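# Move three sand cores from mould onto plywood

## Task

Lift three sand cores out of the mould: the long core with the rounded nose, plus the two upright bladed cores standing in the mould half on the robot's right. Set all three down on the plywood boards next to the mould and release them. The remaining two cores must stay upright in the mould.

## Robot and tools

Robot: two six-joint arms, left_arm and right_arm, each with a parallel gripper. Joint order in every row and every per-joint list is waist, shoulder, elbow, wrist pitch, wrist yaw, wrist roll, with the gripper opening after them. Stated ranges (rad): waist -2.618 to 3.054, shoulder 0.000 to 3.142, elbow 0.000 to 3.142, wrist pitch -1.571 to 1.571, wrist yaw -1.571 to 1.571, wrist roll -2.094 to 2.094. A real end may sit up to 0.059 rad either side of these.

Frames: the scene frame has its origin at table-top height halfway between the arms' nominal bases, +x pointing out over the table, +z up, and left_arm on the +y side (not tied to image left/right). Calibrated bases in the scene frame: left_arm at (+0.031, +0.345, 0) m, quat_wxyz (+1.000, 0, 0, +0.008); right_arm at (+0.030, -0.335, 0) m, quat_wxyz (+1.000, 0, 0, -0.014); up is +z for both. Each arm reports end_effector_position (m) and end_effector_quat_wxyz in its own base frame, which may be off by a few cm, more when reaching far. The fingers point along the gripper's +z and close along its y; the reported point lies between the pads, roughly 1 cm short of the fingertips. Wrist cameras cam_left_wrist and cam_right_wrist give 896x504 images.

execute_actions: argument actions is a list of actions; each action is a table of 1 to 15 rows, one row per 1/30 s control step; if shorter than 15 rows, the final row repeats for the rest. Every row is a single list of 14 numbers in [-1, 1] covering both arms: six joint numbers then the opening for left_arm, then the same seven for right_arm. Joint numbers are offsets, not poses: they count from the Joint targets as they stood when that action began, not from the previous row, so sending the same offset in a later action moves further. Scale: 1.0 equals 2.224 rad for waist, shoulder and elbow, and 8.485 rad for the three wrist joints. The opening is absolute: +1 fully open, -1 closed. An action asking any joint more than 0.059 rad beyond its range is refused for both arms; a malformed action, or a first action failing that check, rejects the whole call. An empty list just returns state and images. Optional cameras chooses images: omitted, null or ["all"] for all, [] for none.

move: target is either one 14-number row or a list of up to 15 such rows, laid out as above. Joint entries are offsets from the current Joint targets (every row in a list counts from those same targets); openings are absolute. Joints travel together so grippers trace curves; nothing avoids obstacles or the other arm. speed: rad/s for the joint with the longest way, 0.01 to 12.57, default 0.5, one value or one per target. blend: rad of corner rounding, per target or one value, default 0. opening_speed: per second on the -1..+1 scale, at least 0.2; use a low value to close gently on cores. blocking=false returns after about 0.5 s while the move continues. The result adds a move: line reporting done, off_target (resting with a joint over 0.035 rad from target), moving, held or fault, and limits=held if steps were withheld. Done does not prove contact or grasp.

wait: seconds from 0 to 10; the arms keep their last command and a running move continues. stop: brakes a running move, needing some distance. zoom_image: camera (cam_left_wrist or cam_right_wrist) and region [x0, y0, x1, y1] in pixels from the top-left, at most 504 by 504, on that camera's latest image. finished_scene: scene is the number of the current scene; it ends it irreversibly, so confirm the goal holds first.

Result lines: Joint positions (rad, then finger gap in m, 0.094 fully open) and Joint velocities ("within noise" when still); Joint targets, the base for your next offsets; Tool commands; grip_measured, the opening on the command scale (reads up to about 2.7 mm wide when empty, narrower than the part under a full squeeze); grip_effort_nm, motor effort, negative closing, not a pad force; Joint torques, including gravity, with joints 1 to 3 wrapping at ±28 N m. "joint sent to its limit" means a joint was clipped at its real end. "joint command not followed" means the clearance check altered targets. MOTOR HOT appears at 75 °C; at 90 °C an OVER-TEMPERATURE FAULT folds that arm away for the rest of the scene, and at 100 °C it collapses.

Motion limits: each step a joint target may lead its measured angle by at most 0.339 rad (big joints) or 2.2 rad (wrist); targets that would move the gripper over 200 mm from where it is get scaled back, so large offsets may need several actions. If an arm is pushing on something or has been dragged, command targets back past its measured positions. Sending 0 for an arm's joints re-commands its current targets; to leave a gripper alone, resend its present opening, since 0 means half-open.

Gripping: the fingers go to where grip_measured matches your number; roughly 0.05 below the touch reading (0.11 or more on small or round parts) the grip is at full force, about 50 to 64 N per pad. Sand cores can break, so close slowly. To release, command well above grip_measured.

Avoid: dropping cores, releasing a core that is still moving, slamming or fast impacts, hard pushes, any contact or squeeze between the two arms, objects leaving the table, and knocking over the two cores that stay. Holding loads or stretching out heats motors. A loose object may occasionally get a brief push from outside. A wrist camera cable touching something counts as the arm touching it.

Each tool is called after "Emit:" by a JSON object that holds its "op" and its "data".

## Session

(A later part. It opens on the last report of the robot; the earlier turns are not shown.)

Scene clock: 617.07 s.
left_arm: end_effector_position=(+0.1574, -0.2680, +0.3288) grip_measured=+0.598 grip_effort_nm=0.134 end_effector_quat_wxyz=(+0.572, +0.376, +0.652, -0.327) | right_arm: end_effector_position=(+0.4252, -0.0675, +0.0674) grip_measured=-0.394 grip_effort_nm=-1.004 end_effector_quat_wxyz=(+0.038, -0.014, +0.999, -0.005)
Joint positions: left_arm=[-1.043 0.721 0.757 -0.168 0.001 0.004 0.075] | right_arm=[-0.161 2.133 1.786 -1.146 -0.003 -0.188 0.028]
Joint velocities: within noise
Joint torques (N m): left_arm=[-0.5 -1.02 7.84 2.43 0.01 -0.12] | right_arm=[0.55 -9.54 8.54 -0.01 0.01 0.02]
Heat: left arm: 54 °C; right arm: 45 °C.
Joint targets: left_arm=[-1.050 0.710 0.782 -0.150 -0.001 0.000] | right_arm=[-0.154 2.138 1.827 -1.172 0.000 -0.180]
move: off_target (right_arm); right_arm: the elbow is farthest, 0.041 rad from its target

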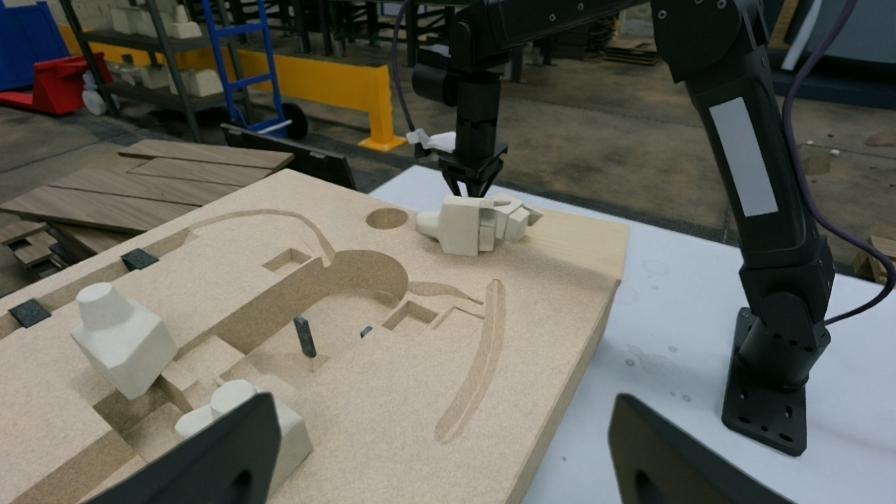

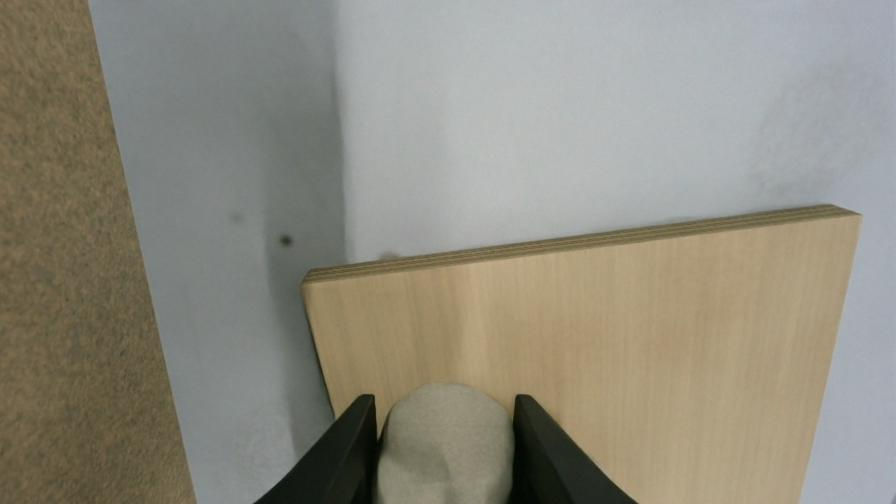

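Emit:
{"op": "move", "data": {"target": [[0,0,0,0,0,0,0.6,0,0.0084,-0.046,0.0123,0,0,-0.65],[0,0,0,0,0,0,0.6,0,0.0084,-0.046,0.0123,0,0,0.3]], "speed": 0.15, "opening_speed": 0.6}}

Emit:
{"op": "zoom_image", "data": {"camera": "cam_left_wrist", "region": [380, 90, 640, 280]}}

Scene clock: 623.97 s.
left_arm: end_effector_position=(+0.1574, -0.2680, +0.3288) grip_measured=+0.598 grip_effort_nm=0.134 end_effector_quat_wxyz=(+0.572, +0.376, +0.652, -0.327) | right_arm: end_effector_position=(+0.4262, -0.0668, +0.0489) grip_measured=+0.297 grip_effort_nm=0.178 end_effector_quat_wxyz=(+0.039, -0.015, +0.999, -0.007)
Joint positions: left_arm=[-1.043 0.721 0.757 -0.168 0.001 0.004 0.075] | right_arm=[-0.158 2.146 1.732 -1.078 0 -0.187 0.061]
Joint velocities: within noise
Joint torques (N m): left_arm=[-0.46 -0.96 7.94 2.43 0.02 -0.11] | right_arm=[0.31 -9.13 4.64 0.33 -0.01 0.04]
Heat: left arm: 54 °C; right arm: 46 °C.
Joint targets: left_arm=[-1.050 0.710 0.782 -0.150 -0.001 0.000] | right_arm=[-0.154 2.156 1.724 -1.067 0.000 -0.180]
move: done

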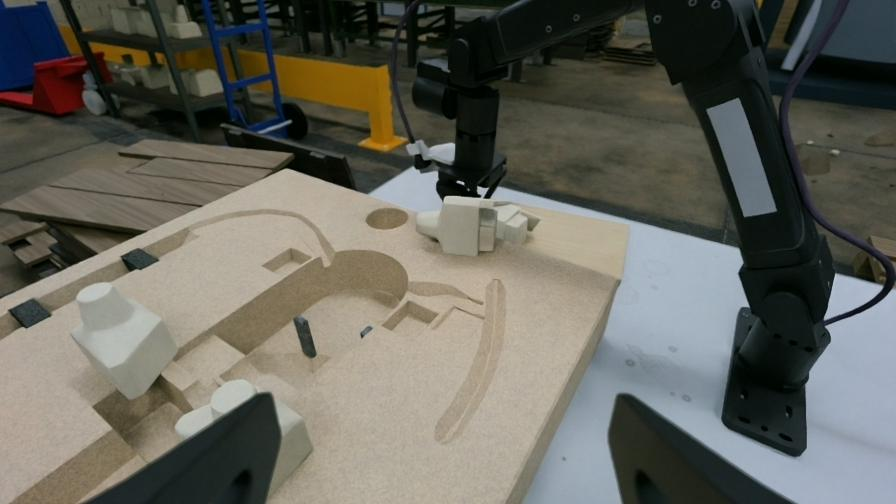

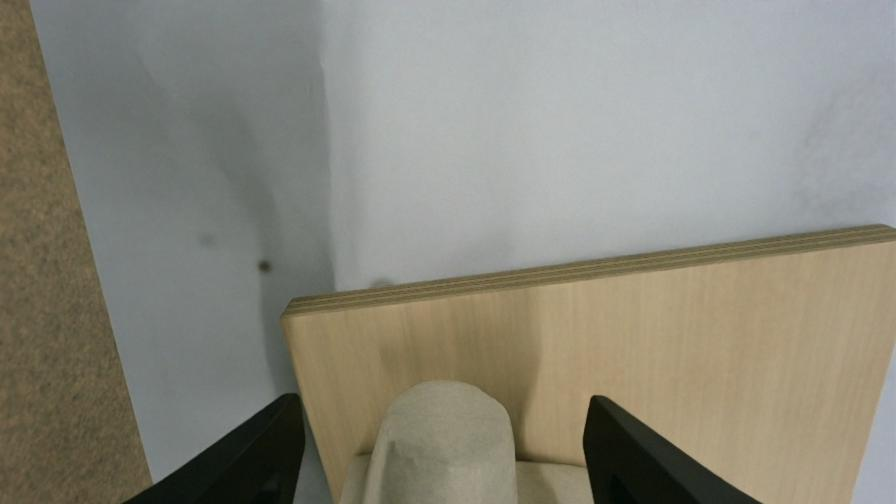

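Scaled by 1.938.

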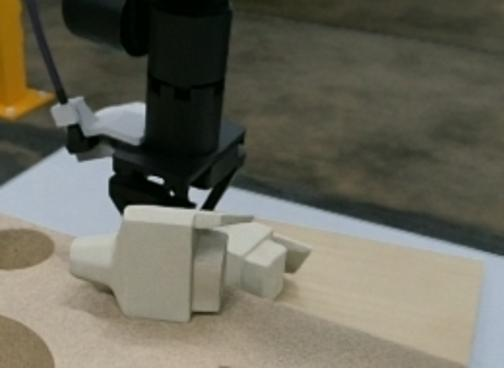

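Emit:
{"op": "move", "data": {"target": [[0,0,0,0,0,0,0.6,0,-0.1016,0.1016,-0.0416,0,0,0.3],[0,0,0,0,0,0,0.6,0.1547,-0.1241,0.1174,-0.044,0,0.0212,0.3],[0,0,0,0,0,0,0.6,0.1547,-0.0436,0.0872,-0.0351,0,0.0212,0.3],[0,0,0,0,0,0,0.6,0.1547,-0.0436,0.0872,-0.0351,0,0.0212,-0.65]], "speed": [0.4,0.6,0.25,0.25], "opening_speed": 0.7}}

Emit:
{"op": "zoom_image", "data": {"camera": "cam_left_wrist", "region": [380, 90, 640, 280]}}

Scene clock: 635.30 s.
left_arm: end_effector_position=(+0.1574, -0.2680, +0.3288) grip_measured=+0.598 grip_effort_nm=0.144 end_effector_quat_wxyz=(+0.572, +0.376, +0.652, -0.327) | right_arm: end_effector_position=(+0.4033, +0.0793, +0.1334) grip_measured=-0.647 grip_effort_nm=-0.134 end_effector_quat_wxyz=(+0.037, -0.100, +0.994, +0.001)
Joint positions: left_arm=[-1.043 0.721 0.757 -0.168 0.001 0.004 0.075] | right_arm=[0.194 2.052 1.925 -1.37 0.004 -0.008 0.017]
Joint velocities: within noise
Joint torques (N m): left_arm=[-0.5 -1.02 7.94 2.42 0.03 -0.08] | right_arm=[-0.34 -8.7 4.72 0.28 -0.05 0.05]
Heat: left arm: 54 °C; right arm: 47 °C.
Joint targets: left_arm=[-1.050 0.710 0.782 -0.150 -0.001 0.000] | right_arm=[0.190 2.059 1.918 -1.365 0.000 0.000]
move: done

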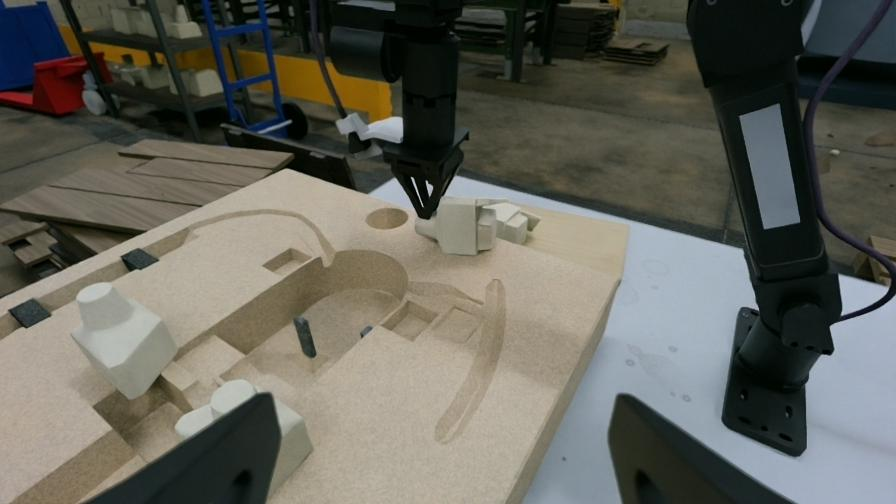

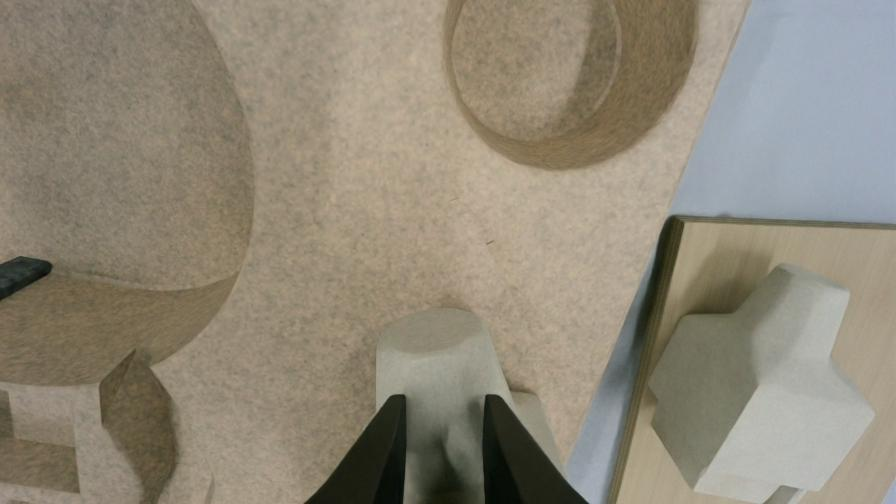

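Scaled by 1.938.

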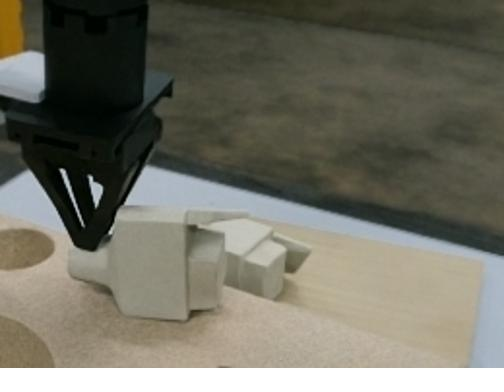

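Emit:
{"op": "move", "data": {"target": [[0,0,0,0,0,0,0.6,0,0,0,0,0,0,0.3],[0,0,0,0,0,0,0.6,0,-0.0135,-0.0573,0.0131,0,0,0.3],[0,0,0,0,0,0,0.6,0,-0.0135,-0.0573,0.0131,0,0,-0.65]], "speed": 0.25, "opening_speed": 0.7, "cameras": ["cam_right_wrist"]}}

Scene clock: 643.80 s.
left_arm: end_effector_position=(+0.1574, -0.2680, +0.3288) grip_measured=+0.598 grip_effort_nm=0.144 end_effector_quat_wxyz=(+0.572, +0.376, +0.652, -0.327) | right_arm: end_effector_position=(+0.3996, +0.0768, +0.1024) grip_measured=+0.068 grip_effort_nm=-1.004 end_effector_quat_wxyz=(+0.028, -0.099, +0.995, -0.002)
Joint positions: left_arm=[-1.043 0.721 0.757 -0.168 0.001 0.004 0.075] | right_arm=[0.192 2.047 1.797 -1.265 0.01 -0.007 0.05]
Joint velocities: within noise
Joint torques (N m): left_arm=[-0.5 -1.02 7.82 2.43 0.02 -0.09] | right_arm=[-0.17 -10.7 4.83 0.29 -0.09 0.04]
Heat: left arm: 54 °C; right arm: 46 °C.
Joint targets: left_arm=[-1.050 0.710 0.782 -0.150 -0.001 0.000] | right_arm=[0.190 2.029 1.791 -1.254 0.000 0.000]
move: done
Images, in order (width x height): cam_right_wrist 896x504.

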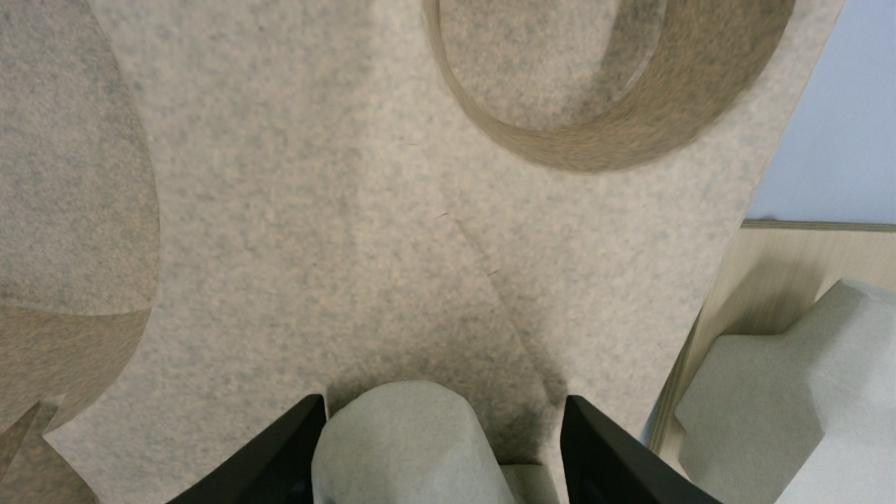

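Emit:
{"op": "move", "data": {"target": [[0,0,0,0,0,0,0.6,0,0,0,0,0,0,0.4],[0,0,0,0,0,0,0.6,0,0.0,0.15,-0.0393,0,-0.04,0.4]], "speed": 0.25, "opening_speed": 0.7}}

Scene clock: 651.07 s.
left_arm: end_effector_position=(+0.1574, -0.2680, +0.3288) grip_measured=+0.598 grip_effort_nm=0.139 end_effector_quat_wxyz=(+0.572, +0.376, +0.652, -0.327) | right_arm: end_effector_position=(+0.3916, +0.0761, +0.1778) grip_measured=+0.397 grip_effort_nm=0.173 end_effector_quat_wxyz=(+0.033, -0.258, +0.966, -0.005)
Joint positions: left_arm=[-1.043 0.721 0.757 -0.168 0.001 0.004 0.075] | right_arm=[0.192 2.047 2.099 -1.556 0.005 -0.331 0.066]
Joint velocities: within noise
Joint torques (N m): left_arm=[-0.54 -0.96 7.87 2.46 0.01 -0.11] | right_arm=[-0.14 -10.45 7.05 0.1 -0.07 -0.11]
Heat: left arm: 54 °C; right arm: 46 °C.
Joint targets: left_arm=[-1.050 0.710 0.782 -0.150 -0.001 0.000] | right_arm=[0.190 2.029 2.125 -1.572 0.000 -0.340]
joint sent to its limit (right arm) — the wrist pitch, lower limit.
move: done

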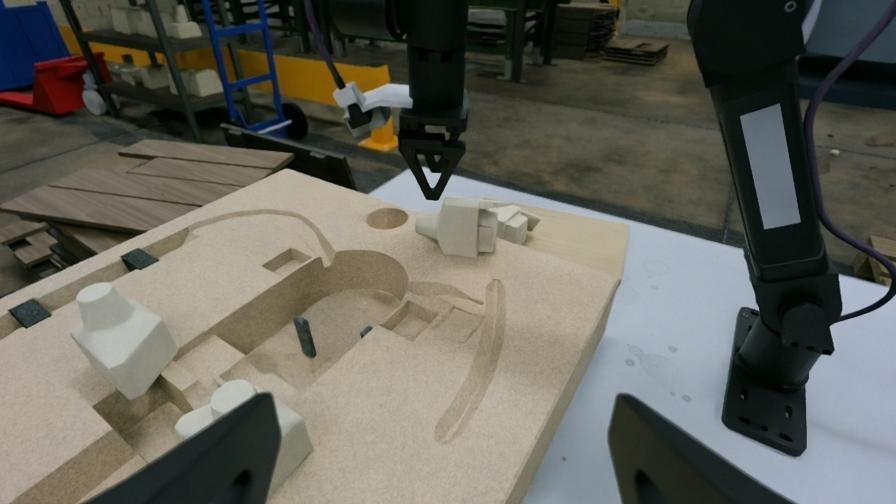

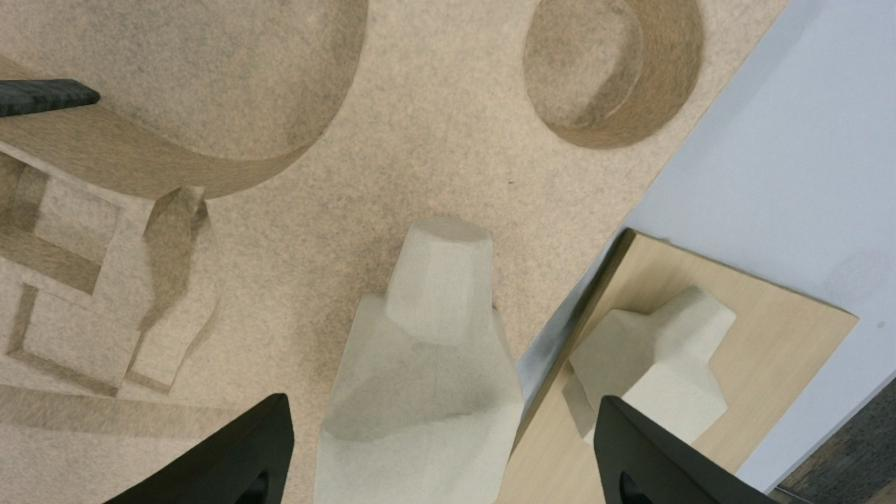

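Emit:
{"op": "move", "data": {"target": [[0,0,0,0,0,0,0.6,0,0,-0.1448,0.0365,0,0.0165,0.4],[0,0,0,0,0,0,0.6,0,0,-0.1448,0.0365,0,0.0165,-0.65]], "speed": 0.3, "opening_speed": 0.7, "cameras": ["cam_right_wrist"]}}

Scene clock: 664.00 s.
left_arm: end_effector_position=(+0.1574, -0.2680, +0.3288) grip_measured=+0.598 grip_effort_nm=0.134 end_effector_quat_wxyz=(+0.572, +0.376, +0.652, -0.327) | right_arm: end_effector_position=(+0.3989, +0.0782, +0.1055) grip_measured=+0.075 grip_effort_nm=-1.004 end_effector_quat_wxyz=(+0.027, -0.198, +0.980, -0.001)
Joint positions: left_arm=[-1.043 0.721 0.757 -0.168 0.001 0.004 0.075] | right_arm=[0.192 2.047 1.809 -1.278 0.001 -0.206 0.051]
Joint velocities: within noise
Joint torques (N m): left_arm=[-0.55 -0.9 7.84 2.41 0.01 -0.1] | right_arm=[-0.13 -10.71 4.78 0.35 -0.02 0.03]
Heat: left arm: 54 °C; right arm: 45 °C.
Joint targets: left_arm=[-1.050 0.710 0.782 -0.150 -0.001 0.000] | right_arm=[0.190 2.029 1.802 -1.262 0.000 -0.200]
move: done
Images, in order (width x height): cam_right_wrist 896x504.

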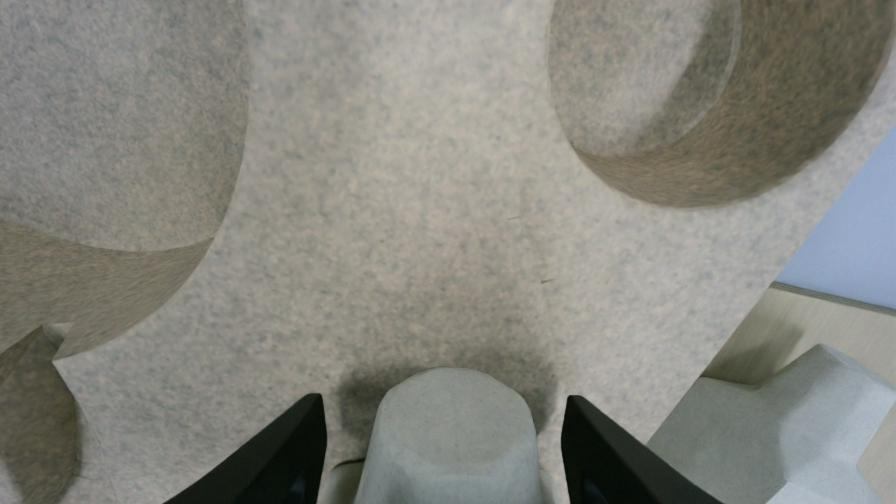

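Emit:
{"op": "move", "data": {"target": [[0,0,0,0,0,0,0.6,0,0,0,0,0,0,0.4],[0,0,0,0,0,0,0.6,0,0.0373,0.0504,-0.008,0,0,0.4],[0,0,0,0,0,0,0.6,0,0.0373,0.0504,-0.008,0,0,-0.65]], "speed": 0.3, "opening_speed": 0.7, "cameras": ["cam_right_wrist"]}}

Scene clock: 674.23 s.
left_arm: end_effector_position=(+0.1574, -0.2680, +0.3288) grip_measured=+0.598 grip_effort_nm=0.139 end_effector_quat_wxyz=(+0.572, +0.376, +0.652, -0.327) | right_arm: end_effector_position=(+0.4071, +0.0803, +0.1057) grip_measured=-0.169 grip_effort_nm=-1.009 end_effector_quat_wxyz=(+0.021, -0.196, +0.980, +0.001)
Joint positions: left_arm=[-1.043 0.721 0.757 -0.168 0.001 0.004 0.075] | right_arm=[0.192 2.098 1.886 -1.318 -0.001 -0.202 0.039]
Joint velocities: within noise
Joint torques (N m): left_arm=[-0.54 -0.94 7.83 2.46 0 -0.09] | right_arm=[-0.16 -8.47 7.49 0.06 0 -0.01]
Heat: left arm: 54 °C; right arm: 45 °C.
Joint targets: left_arm=[-1.050 0.710 0.782 -0.150 -0.001 0.000] | right_arm=[0.190 2.112 1.915 -1.330 0.000 -0.200]
move: done
Images, in order (width x height): cam_right_wrist 896x504.

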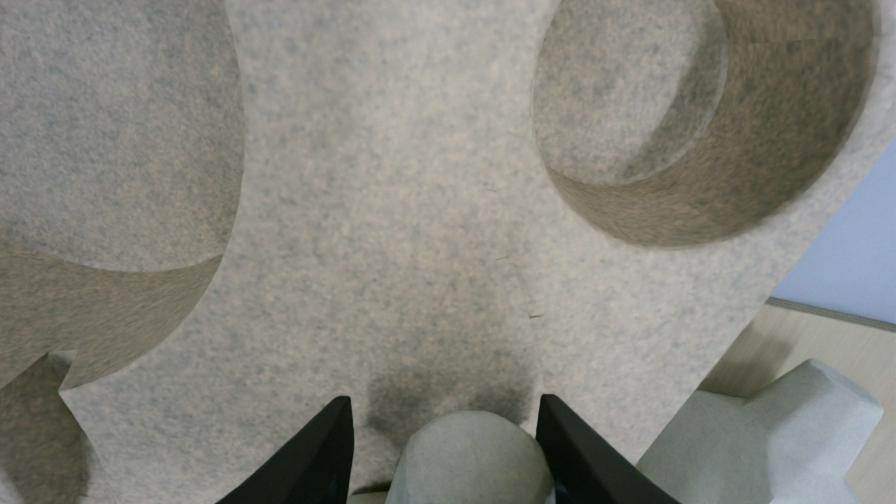

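Emit:
{"op": "move", "data": {"target": [[0,0,0,0,0,0,0.6,0,0,0,0,0,0,0.4],[0,0,0,0,0,0,0.6,-0.007,0.018,0.024,-0.004,0,0,0.4],[0,0,0,0,0,0,0.6,-0.007,0.018,0.024,-0.004,0,0,-0.65]], "speed": 0.3, "opening_speed": 0.7}}

Emit:
{"op": "zoom_image", "data": {"camera": "cam_left_wrist", "region": [380, 90, 640, 280]}}

Scene clock: 681.77 s.
left_arm: end_effector_position=(+0.1574, -0.2680, +0.3288) grip_measured=+0.598 grip_effort_nm=0.139 end_effector_quat_wxyz=(+0.572, +0.376, +0.652, -0.327) | right_arm: end_effector_position=(+0.4120, +0.0762, +0.1042) grip_measured=-0.403 grip_effort_nm=-1.004 end_effector_quat_wxyz=(+0.012, -0.189, +0.982, +0.000)
Joint positions: left_arm=[-1.043 0.721 0.757 -0.168 0.001 0.004 0.075] | right_arm=[0.18 2.136 1.94 -1.351 -0.001 -0.2 0.028]
Joint velocities: within noise
Joint torques (N m): left_arm=[-0.49 -0.98 7.88 2.43 0 -0.11] | right_arm=[-0.55 -8.62 7.39 0.02 0 -0.02]
Heat: left arm: 54 °C; right arm: 44 °C.
Joint targets: left_arm=[-1.050 0.710 0.782 -0.150 -0.001 0.000] | right_arm=[0.174 2.152 1.968 -1.364 0.000 -0.200]
move: done

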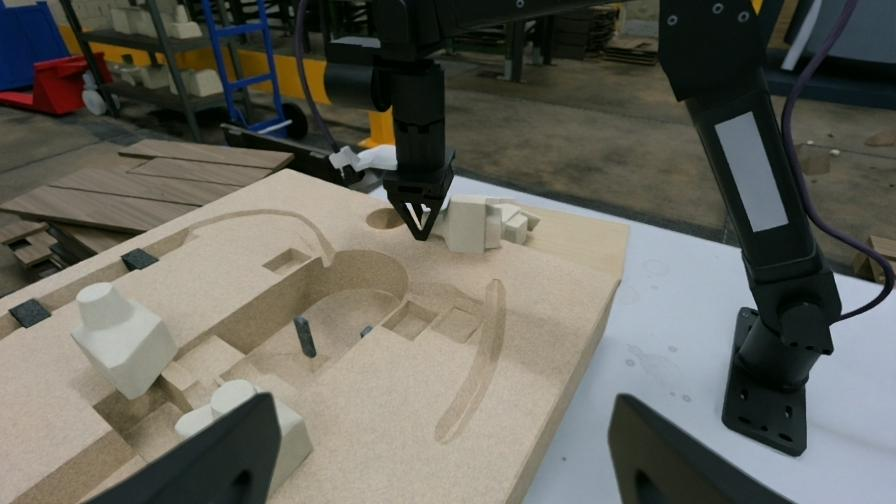

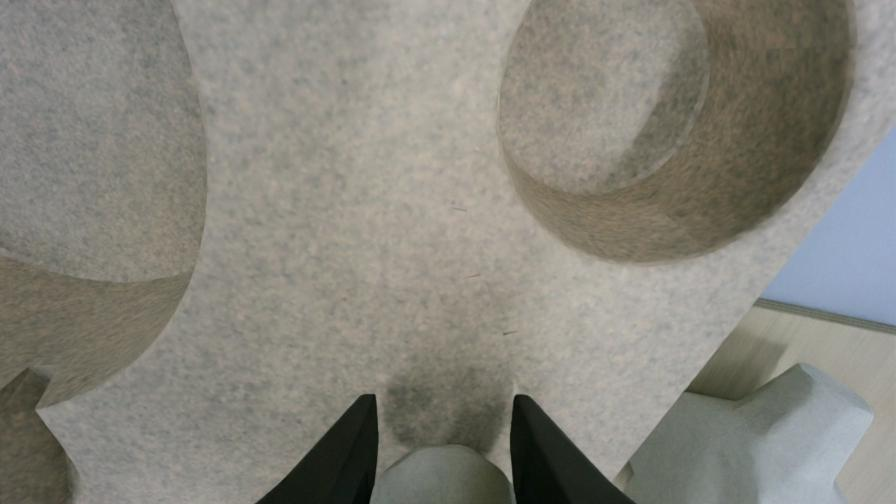

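Scaled by 1.938.

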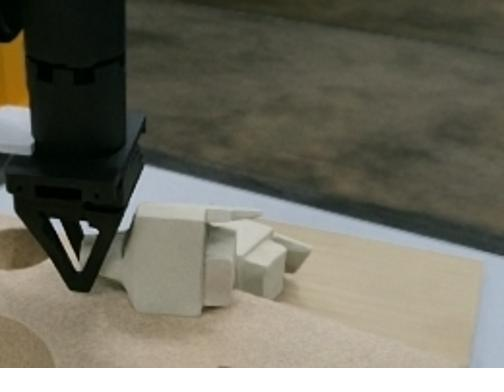

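Emit:
{"op": "move", "data": {"target": [[0,0,0,0,0,0,0.6,0,-0.12,0.0144,0.0028,0,0,-0.65],[0,0,0,0,0,0,0.6,0,-0.3246,-0.1812,0.0358,0,0,-0.65],[0,0,0,0,0,0,0.6,-0.2783,-0.3246,-0.1812,0.0358,0,-0.0318,-0.65]], "speed": 0.4}}

Emit:
{"op": "zoom_image", "data": {"camera": "cam_left_wrist", "region": [430, 40, 690, 280]}}

Scene clock: 699.27 s.
left_arm: end_effector_position=(+0.1574, -0.2680, +0.3288) grip_measured=+0.598 grip_effort_nm=0.129 end_effector_quat_wxyz=(+0.572, +0.376, +0.652, -0.327) | right_arm: end_effector_position=(+0.3288, -0.1552, +0.2567) grip_measured=-0.404 grip_effort_nm=-1.004 end_effector_quat_wxyz=(+0.254, -0.006, +0.959, -0.122)
Joint positions: left_arm=[-1.043 0.721 0.757 -0.168 0.001 0.004 0.075] | right_arm=[-0.444 1.463 1.566 -1.102 -0.001 -0.457 0.028]
Joint velocities: within noise
Joint torques (N m): left_arm=[-0.53 -1.05 7.87 2.44 0.03 -0.11] | right_arm=[-0.12 -7.64 5.56 1.37 0 -0.15]
Heat: left arm: 54 °C; right arm: 44 °C.
Joint targets: left_arm=[-1.050 0.710 0.782 -0.150 -0.001 0.000] | right_arm=[-0.445 1.431 1.565 -1.060 0.000 -0.469]
move: off_target (right_arm); right_arm: the wrist pitch is farthest, 0.042 rad from its target

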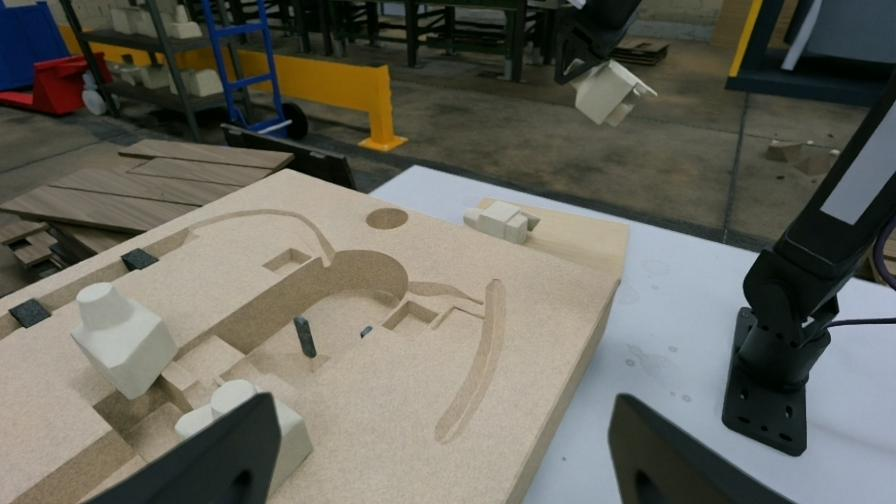

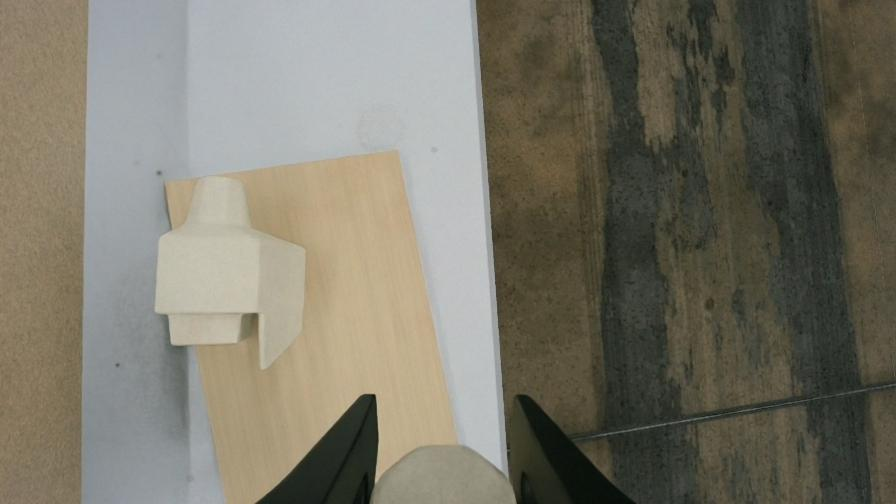

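Scaled by 1.938.

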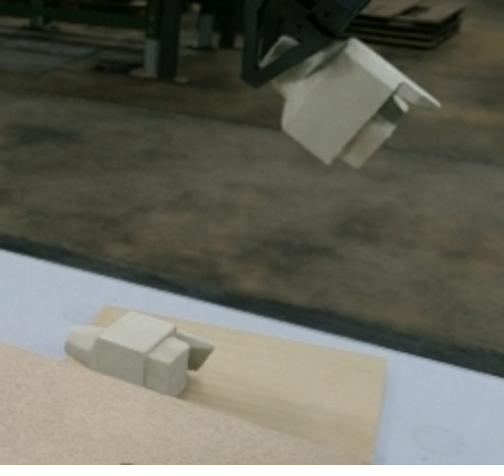

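Emit:
{"op": "move", "data": {"target": [[0,0,0,0,0,0,0.6,0,0.1839,-0.0112,-0.0141,0,0,-0.65],[0,0,0,0,0,0,0.6,0,0.1941,-0.0866,0.0077,0,0,-0.65]], "speed": [0.4,0.2]}}

Emit:
{"op": "zoom_image", "data": {"camera": "cam_left_wrist", "region": [430, 100, 690, 340]}}

Scene clock: 711.13 s.
left_arm: end_effector_position=(+0.1574, -0.2680, +0.3288) grip_measured=+0.598 grip_effort_nm=0.134 end_effector_quat_wxyz=(+0.572, +0.376, +0.652, -0.327) | right_arm: end_effector_position=(+0.3254, -0.1535, +0.0622) grip_measured=-0.404 grip_effort_nm=-0.999 end_effector_quat_wxyz=(+0.037, -0.008, +0.999, -0.017)
Joint positions: left_arm=[-1.043 0.721 0.757 -0.168 0.001 0.004 0.075] | right_arm=[-0.444 1.86 1.372 -1.001 -0.001 -0.461 0.028]
Joint velocities: within noise
Joint torques (N m): left_arm=[-0.4 -0.94 7.95 2.43 0 -0.09] | right_arm=[-0.06 -7.57 5.19 0.31 0 -0.14]
Heat: left arm: 54 °C; right arm: 43 °C.
Joint targets: left_arm=[-1.050 0.710 0.782 -0.150 -0.001 0.000] | right_arm=[-0.445 1.862 1.372 -0.995 0.000 -0.469]
move: done

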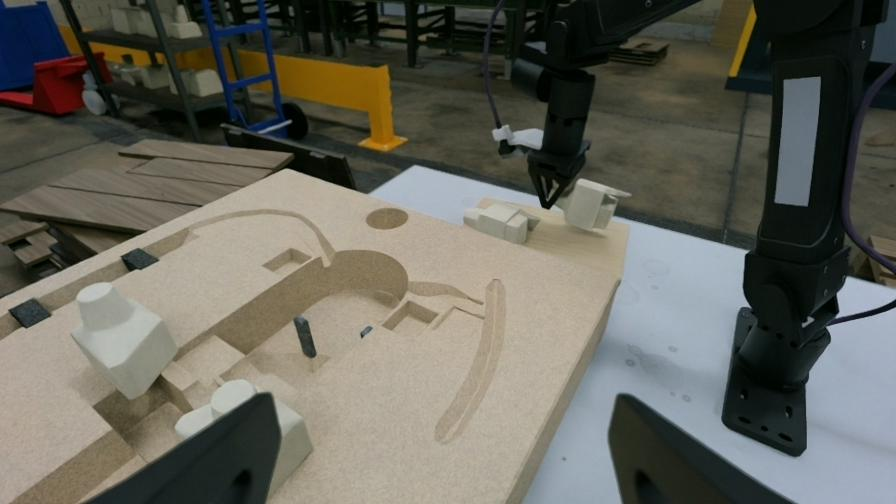

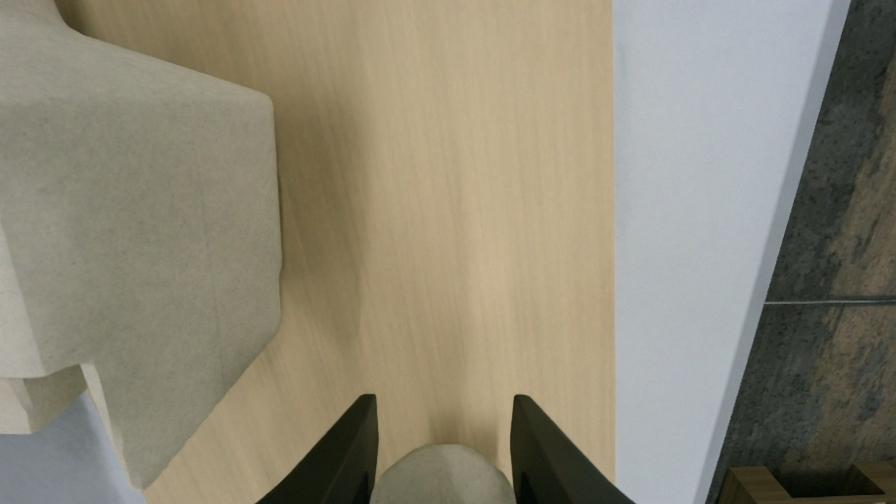

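Scaled by 1.938.

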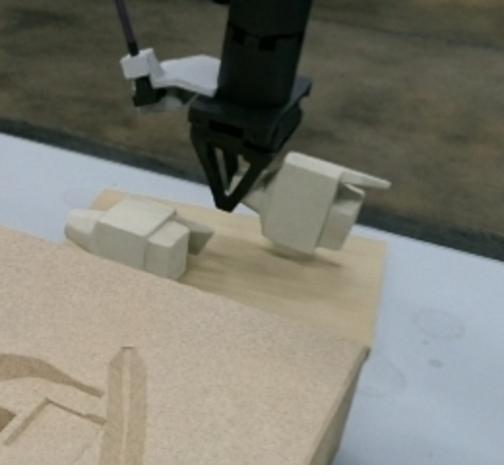

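Emit:
{"op": "move", "data": {"target": [[0,0,0,0,0,0,0.6,0,0.006,-0.038,0.0108,0,0,-0.65],[0,0,0,0,0,0,0.6,0,0.006,-0.038,0.0108,0,0,0.3]], "speed": 0.15, "opening_speed": 0.6}}

Emit:
{"op": "zoom_image", "data": {"camera": "cam_left_wrist", "region": [430, 100, 690, 340]}}

Scene clock: 717.93 s.
left_arm: end_effector_position=(+0.1574, -0.2680, +0.3288) grip_measured=+0.598 grip_effort_nm=0.149 end_effector_quat_wxyz=(+0.572, +0.376, +0.652, -0.327) | right_arm: end_effector_position=(+0.3208, -0.1515, +0.0379) grip_measured=+0.297 grip_effort_nm=0.173 end_effector_quat_wxyz=(+0.035, -0.009, +0.999, -0.017)
Joint positions: left_arm=[-1.043 0.721 0.757 -0.168 0.001 0.004 0.075] | right_arm=[-0.444 1.872 1.288 -0.91 0 -0.461 0.061]
Joint velocities: within noise
Joint torques (N m): left_arm=[-0.5 -0.96 7.94 2.42 0.02 -0.11] | right_arm=[-0.06 -7.46 5.01 0.3 0 -0.13]
Heat: left arm: 54 °C; right arm: 44 °C.
Joint targets: left_arm=[-1.050 0.710 0.782 -0.150 -0.001 0.000] | right_arm=[-0.445 1.876 1.288 -0.903 0.000 -0.469]
move: done

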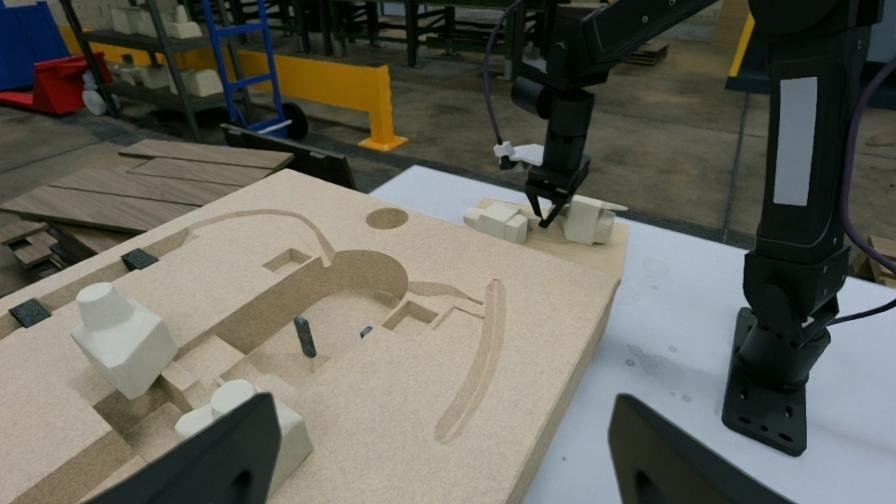

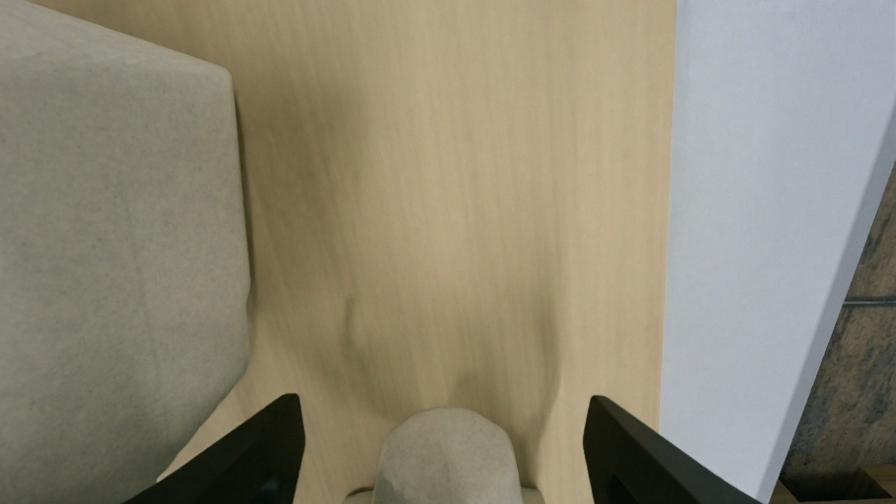

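Scaled by 1.938.

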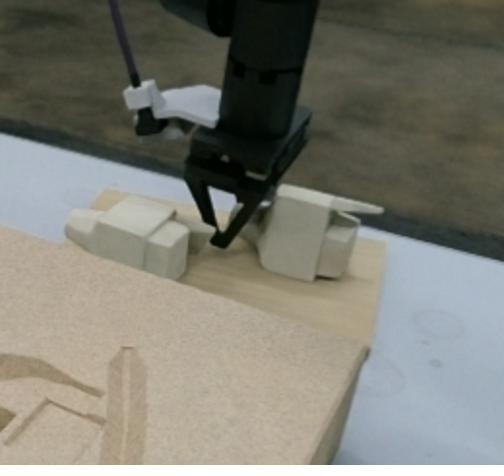

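Emit:
{"op": "move", "data": {"target": [[0.6,0,0,0,0,0,0.6,0,-0.0162,0.1133,-0.0326,0,0,0.3],[0.6429,0.1439,0.0,-0.02,0,0,0.6,0,-0.1,0.15,-0.035,0,0,0.3]], "speed": 0.8}}

Scene clock: 723.23 s.
left_arm: end_effector_position=(+0.3196, +0.1259, +0.2008) grip_measured=+0.598 grip_effort_nm=0.139 end_effector_quat_wxyz=(+0.463, -0.162, +0.867, +0.088) | right_arm: end_effector_position=(+0.3364, -0.1589, +0.1921) grip_measured=+0.297 grip_effort_nm=0.173 end_effector_quat_wxyz=(+0.147, -0.009, +0.987, -0.071)
Joint positions: left_arm=[0.373 1.033 0.768 -0.324 0.001 0.003 0.075] | right_arm=[-0.444 1.663 1.605 -1.186 0 -0.462 0.061]
Joint velocities: within noise
Joint torques (N m): left_arm=[0.5 -2.51 6.94 2.04 0.01 -0.11] | right_arm=[-0.03 -7.25 6.75 0.5 0 -0.12]
Heat: left arm: 53 °C; right arm: 44 °C.
Joint targets: left_arm=[0.380 1.030 0.782 -0.319 0.000 -0.001] | right_arm=[-0.445 1.653 1.621 -1.200 0.000 -0.469]
move: done

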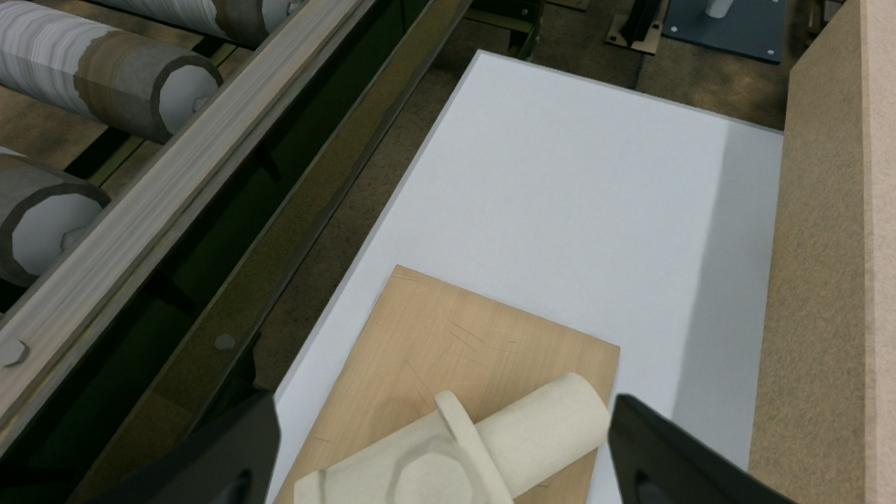

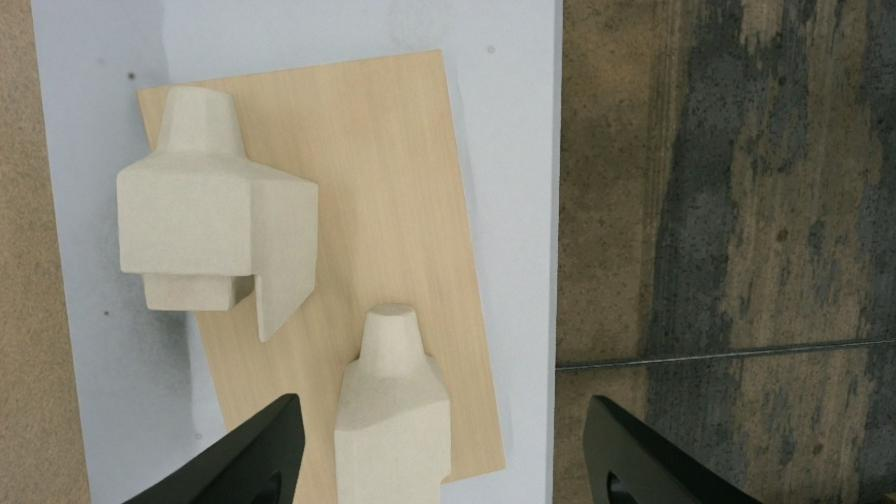

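Emit:
{"op": "move", "data": {"target": [[0,0,0,0,0,0,0.6,0,0.0841,-0.0364,0.0024,0,0,0.3],[0,0,0,0,0,0,0.6,0,0.1003,-0.1497,0.035,0,0,0.3],[0,0,0,0,0,0,0.6,0,0.1003,-0.1497,0.035,0,0,-0.65],[0,0,0,0,0,0,0.6,0.0144,0.1659,-0.0373,0.0251,0,0.0038,-0.65],[0,0,0,0,0,0,0.6,0.0144,0.1664,-0.054,0.0282,0,0.0038,-0.65]], "speed": [0.5,0.4,0.4,0.2,0.2], "opening_speed": 0.8, "cameras": ["cam_right_wrist"]}}

Emit:
{"op": "move", "data": {"target": [[0,0,0,0,0,0,0.6,0,0,0,0,0,0,0.3],[0,0,0,0,0,0,0.6,0,-0.04,0.108,-0.034,0,0,0.3],[0,0,0,0,0,0,0.6,0,-0.12,0.15,-0.034,0,0,0.3]], "speed": 0.5, "opening_speed": 0.8, "cameras": ["cam_right_wrist"]}}

Scene clock: 738.53 s.
left_arm: end_effector_position=(+0.3195, +0.1259, +0.2007) grip_measured=+0.598 grip_effort_nm=0.139 end_effector_quat_wxyz=(+0.463, -0.162, +0.867, +0.088) | right_arm: end_effector_position=(+0.3594, -0.1603, +0.0419) grip_measured=-0.408 grip_effort_nm=-1.009 end_effector_quat_wxyz=(+0.032, -0.013, +0.999, -0.018)
Joint positions: left_arm=[0.373 1.033 0.768 -0.325 0.001 0.003 0.075] | right_arm=[-0.42 2.011 1.499 -0.985 0.005 -0.446 0.028]
Joint velocities: within noise
Joint torques (N m): left_arm=[0.58 -2.45 6.91 2.07 0.02 -0.11] | right_arm=[0.62 -7.94 5.27 0.47 -0.05 0.06]
Heat: left arm: 52 °C; right arm: 44 °C.
Joint targets: left_arm=[0.380 1.030 0.782 -0.319 0.000 -0.001] | right_arm=[-0.412 2.023 1.501 -0.961 0.000 -0.437]
move: done
Images, in order (width x height): cam_right_wrist 896x504.

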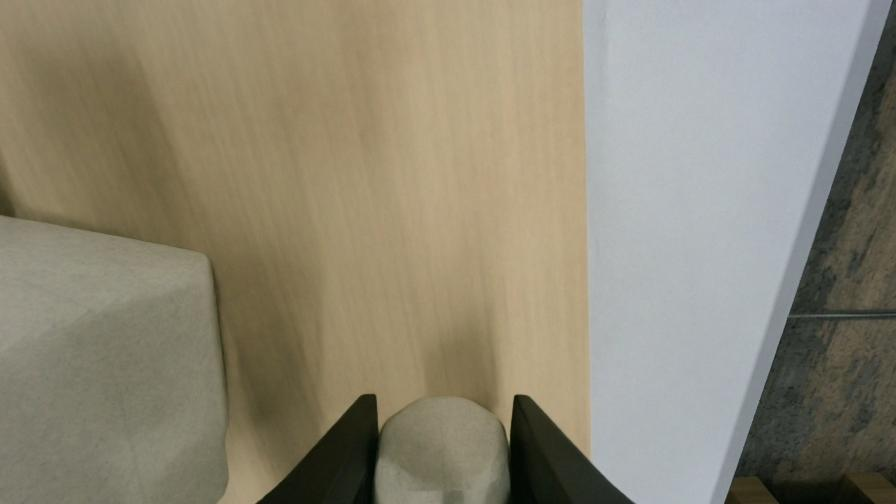

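Scene clock: 741.53 s.
left_arm: end_effector_position=(+0.3195, +0.1259, +0.2007) grip_measured=+0.598 grip_effort_nm=0.129 end_effector_quat_wxyz=(+0.463, -0.162, +0.867, +0.088) | right_arm: end_effector_position=(+0.3714, -0.1652, +0.2235) grip_measured=+0.297 grip_effort_nm=0.173 end_effector_quat_wxyz=(+0.178, -0.012, +0.980, -0.085)
Joint positions: left_arm=[0.373 1.033 0.768 -0.325 0.001 0.003 0.075] | right_arm=[-0.419 1.761 1.822 -1.236 0.005 -0.444 0.061]
Joint velocities: within noise
Joint torques (N m): left_arm=[0.54 -2.56 6.91 2.07 0 -0.11] | right_arm=[0.51 -7.71 6.3 0.61 -0.05 0.04]
Heat: left arm: 51 °C; right arm: 45 °C.
Joint targets: left_arm=[0.380 1.030 0.782 -0.319 0.000 -0.001] | right_arm=[-0.412 1.756 1.835 -1.249 0.000 -0.437]
move: done
Images, in order (width x height): cam_right_wrist 896x504.

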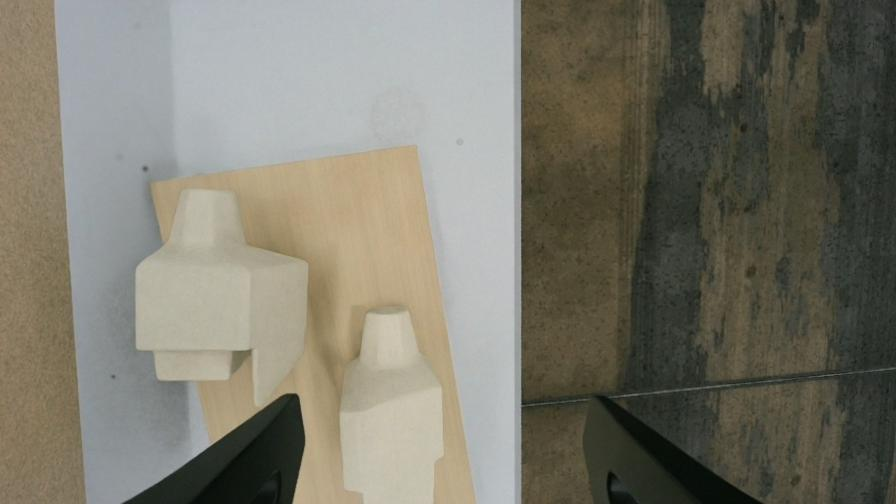

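Emit:
{"op": "finished_scene", "data": {"scene": 1}}

The scene is finished: the task was done.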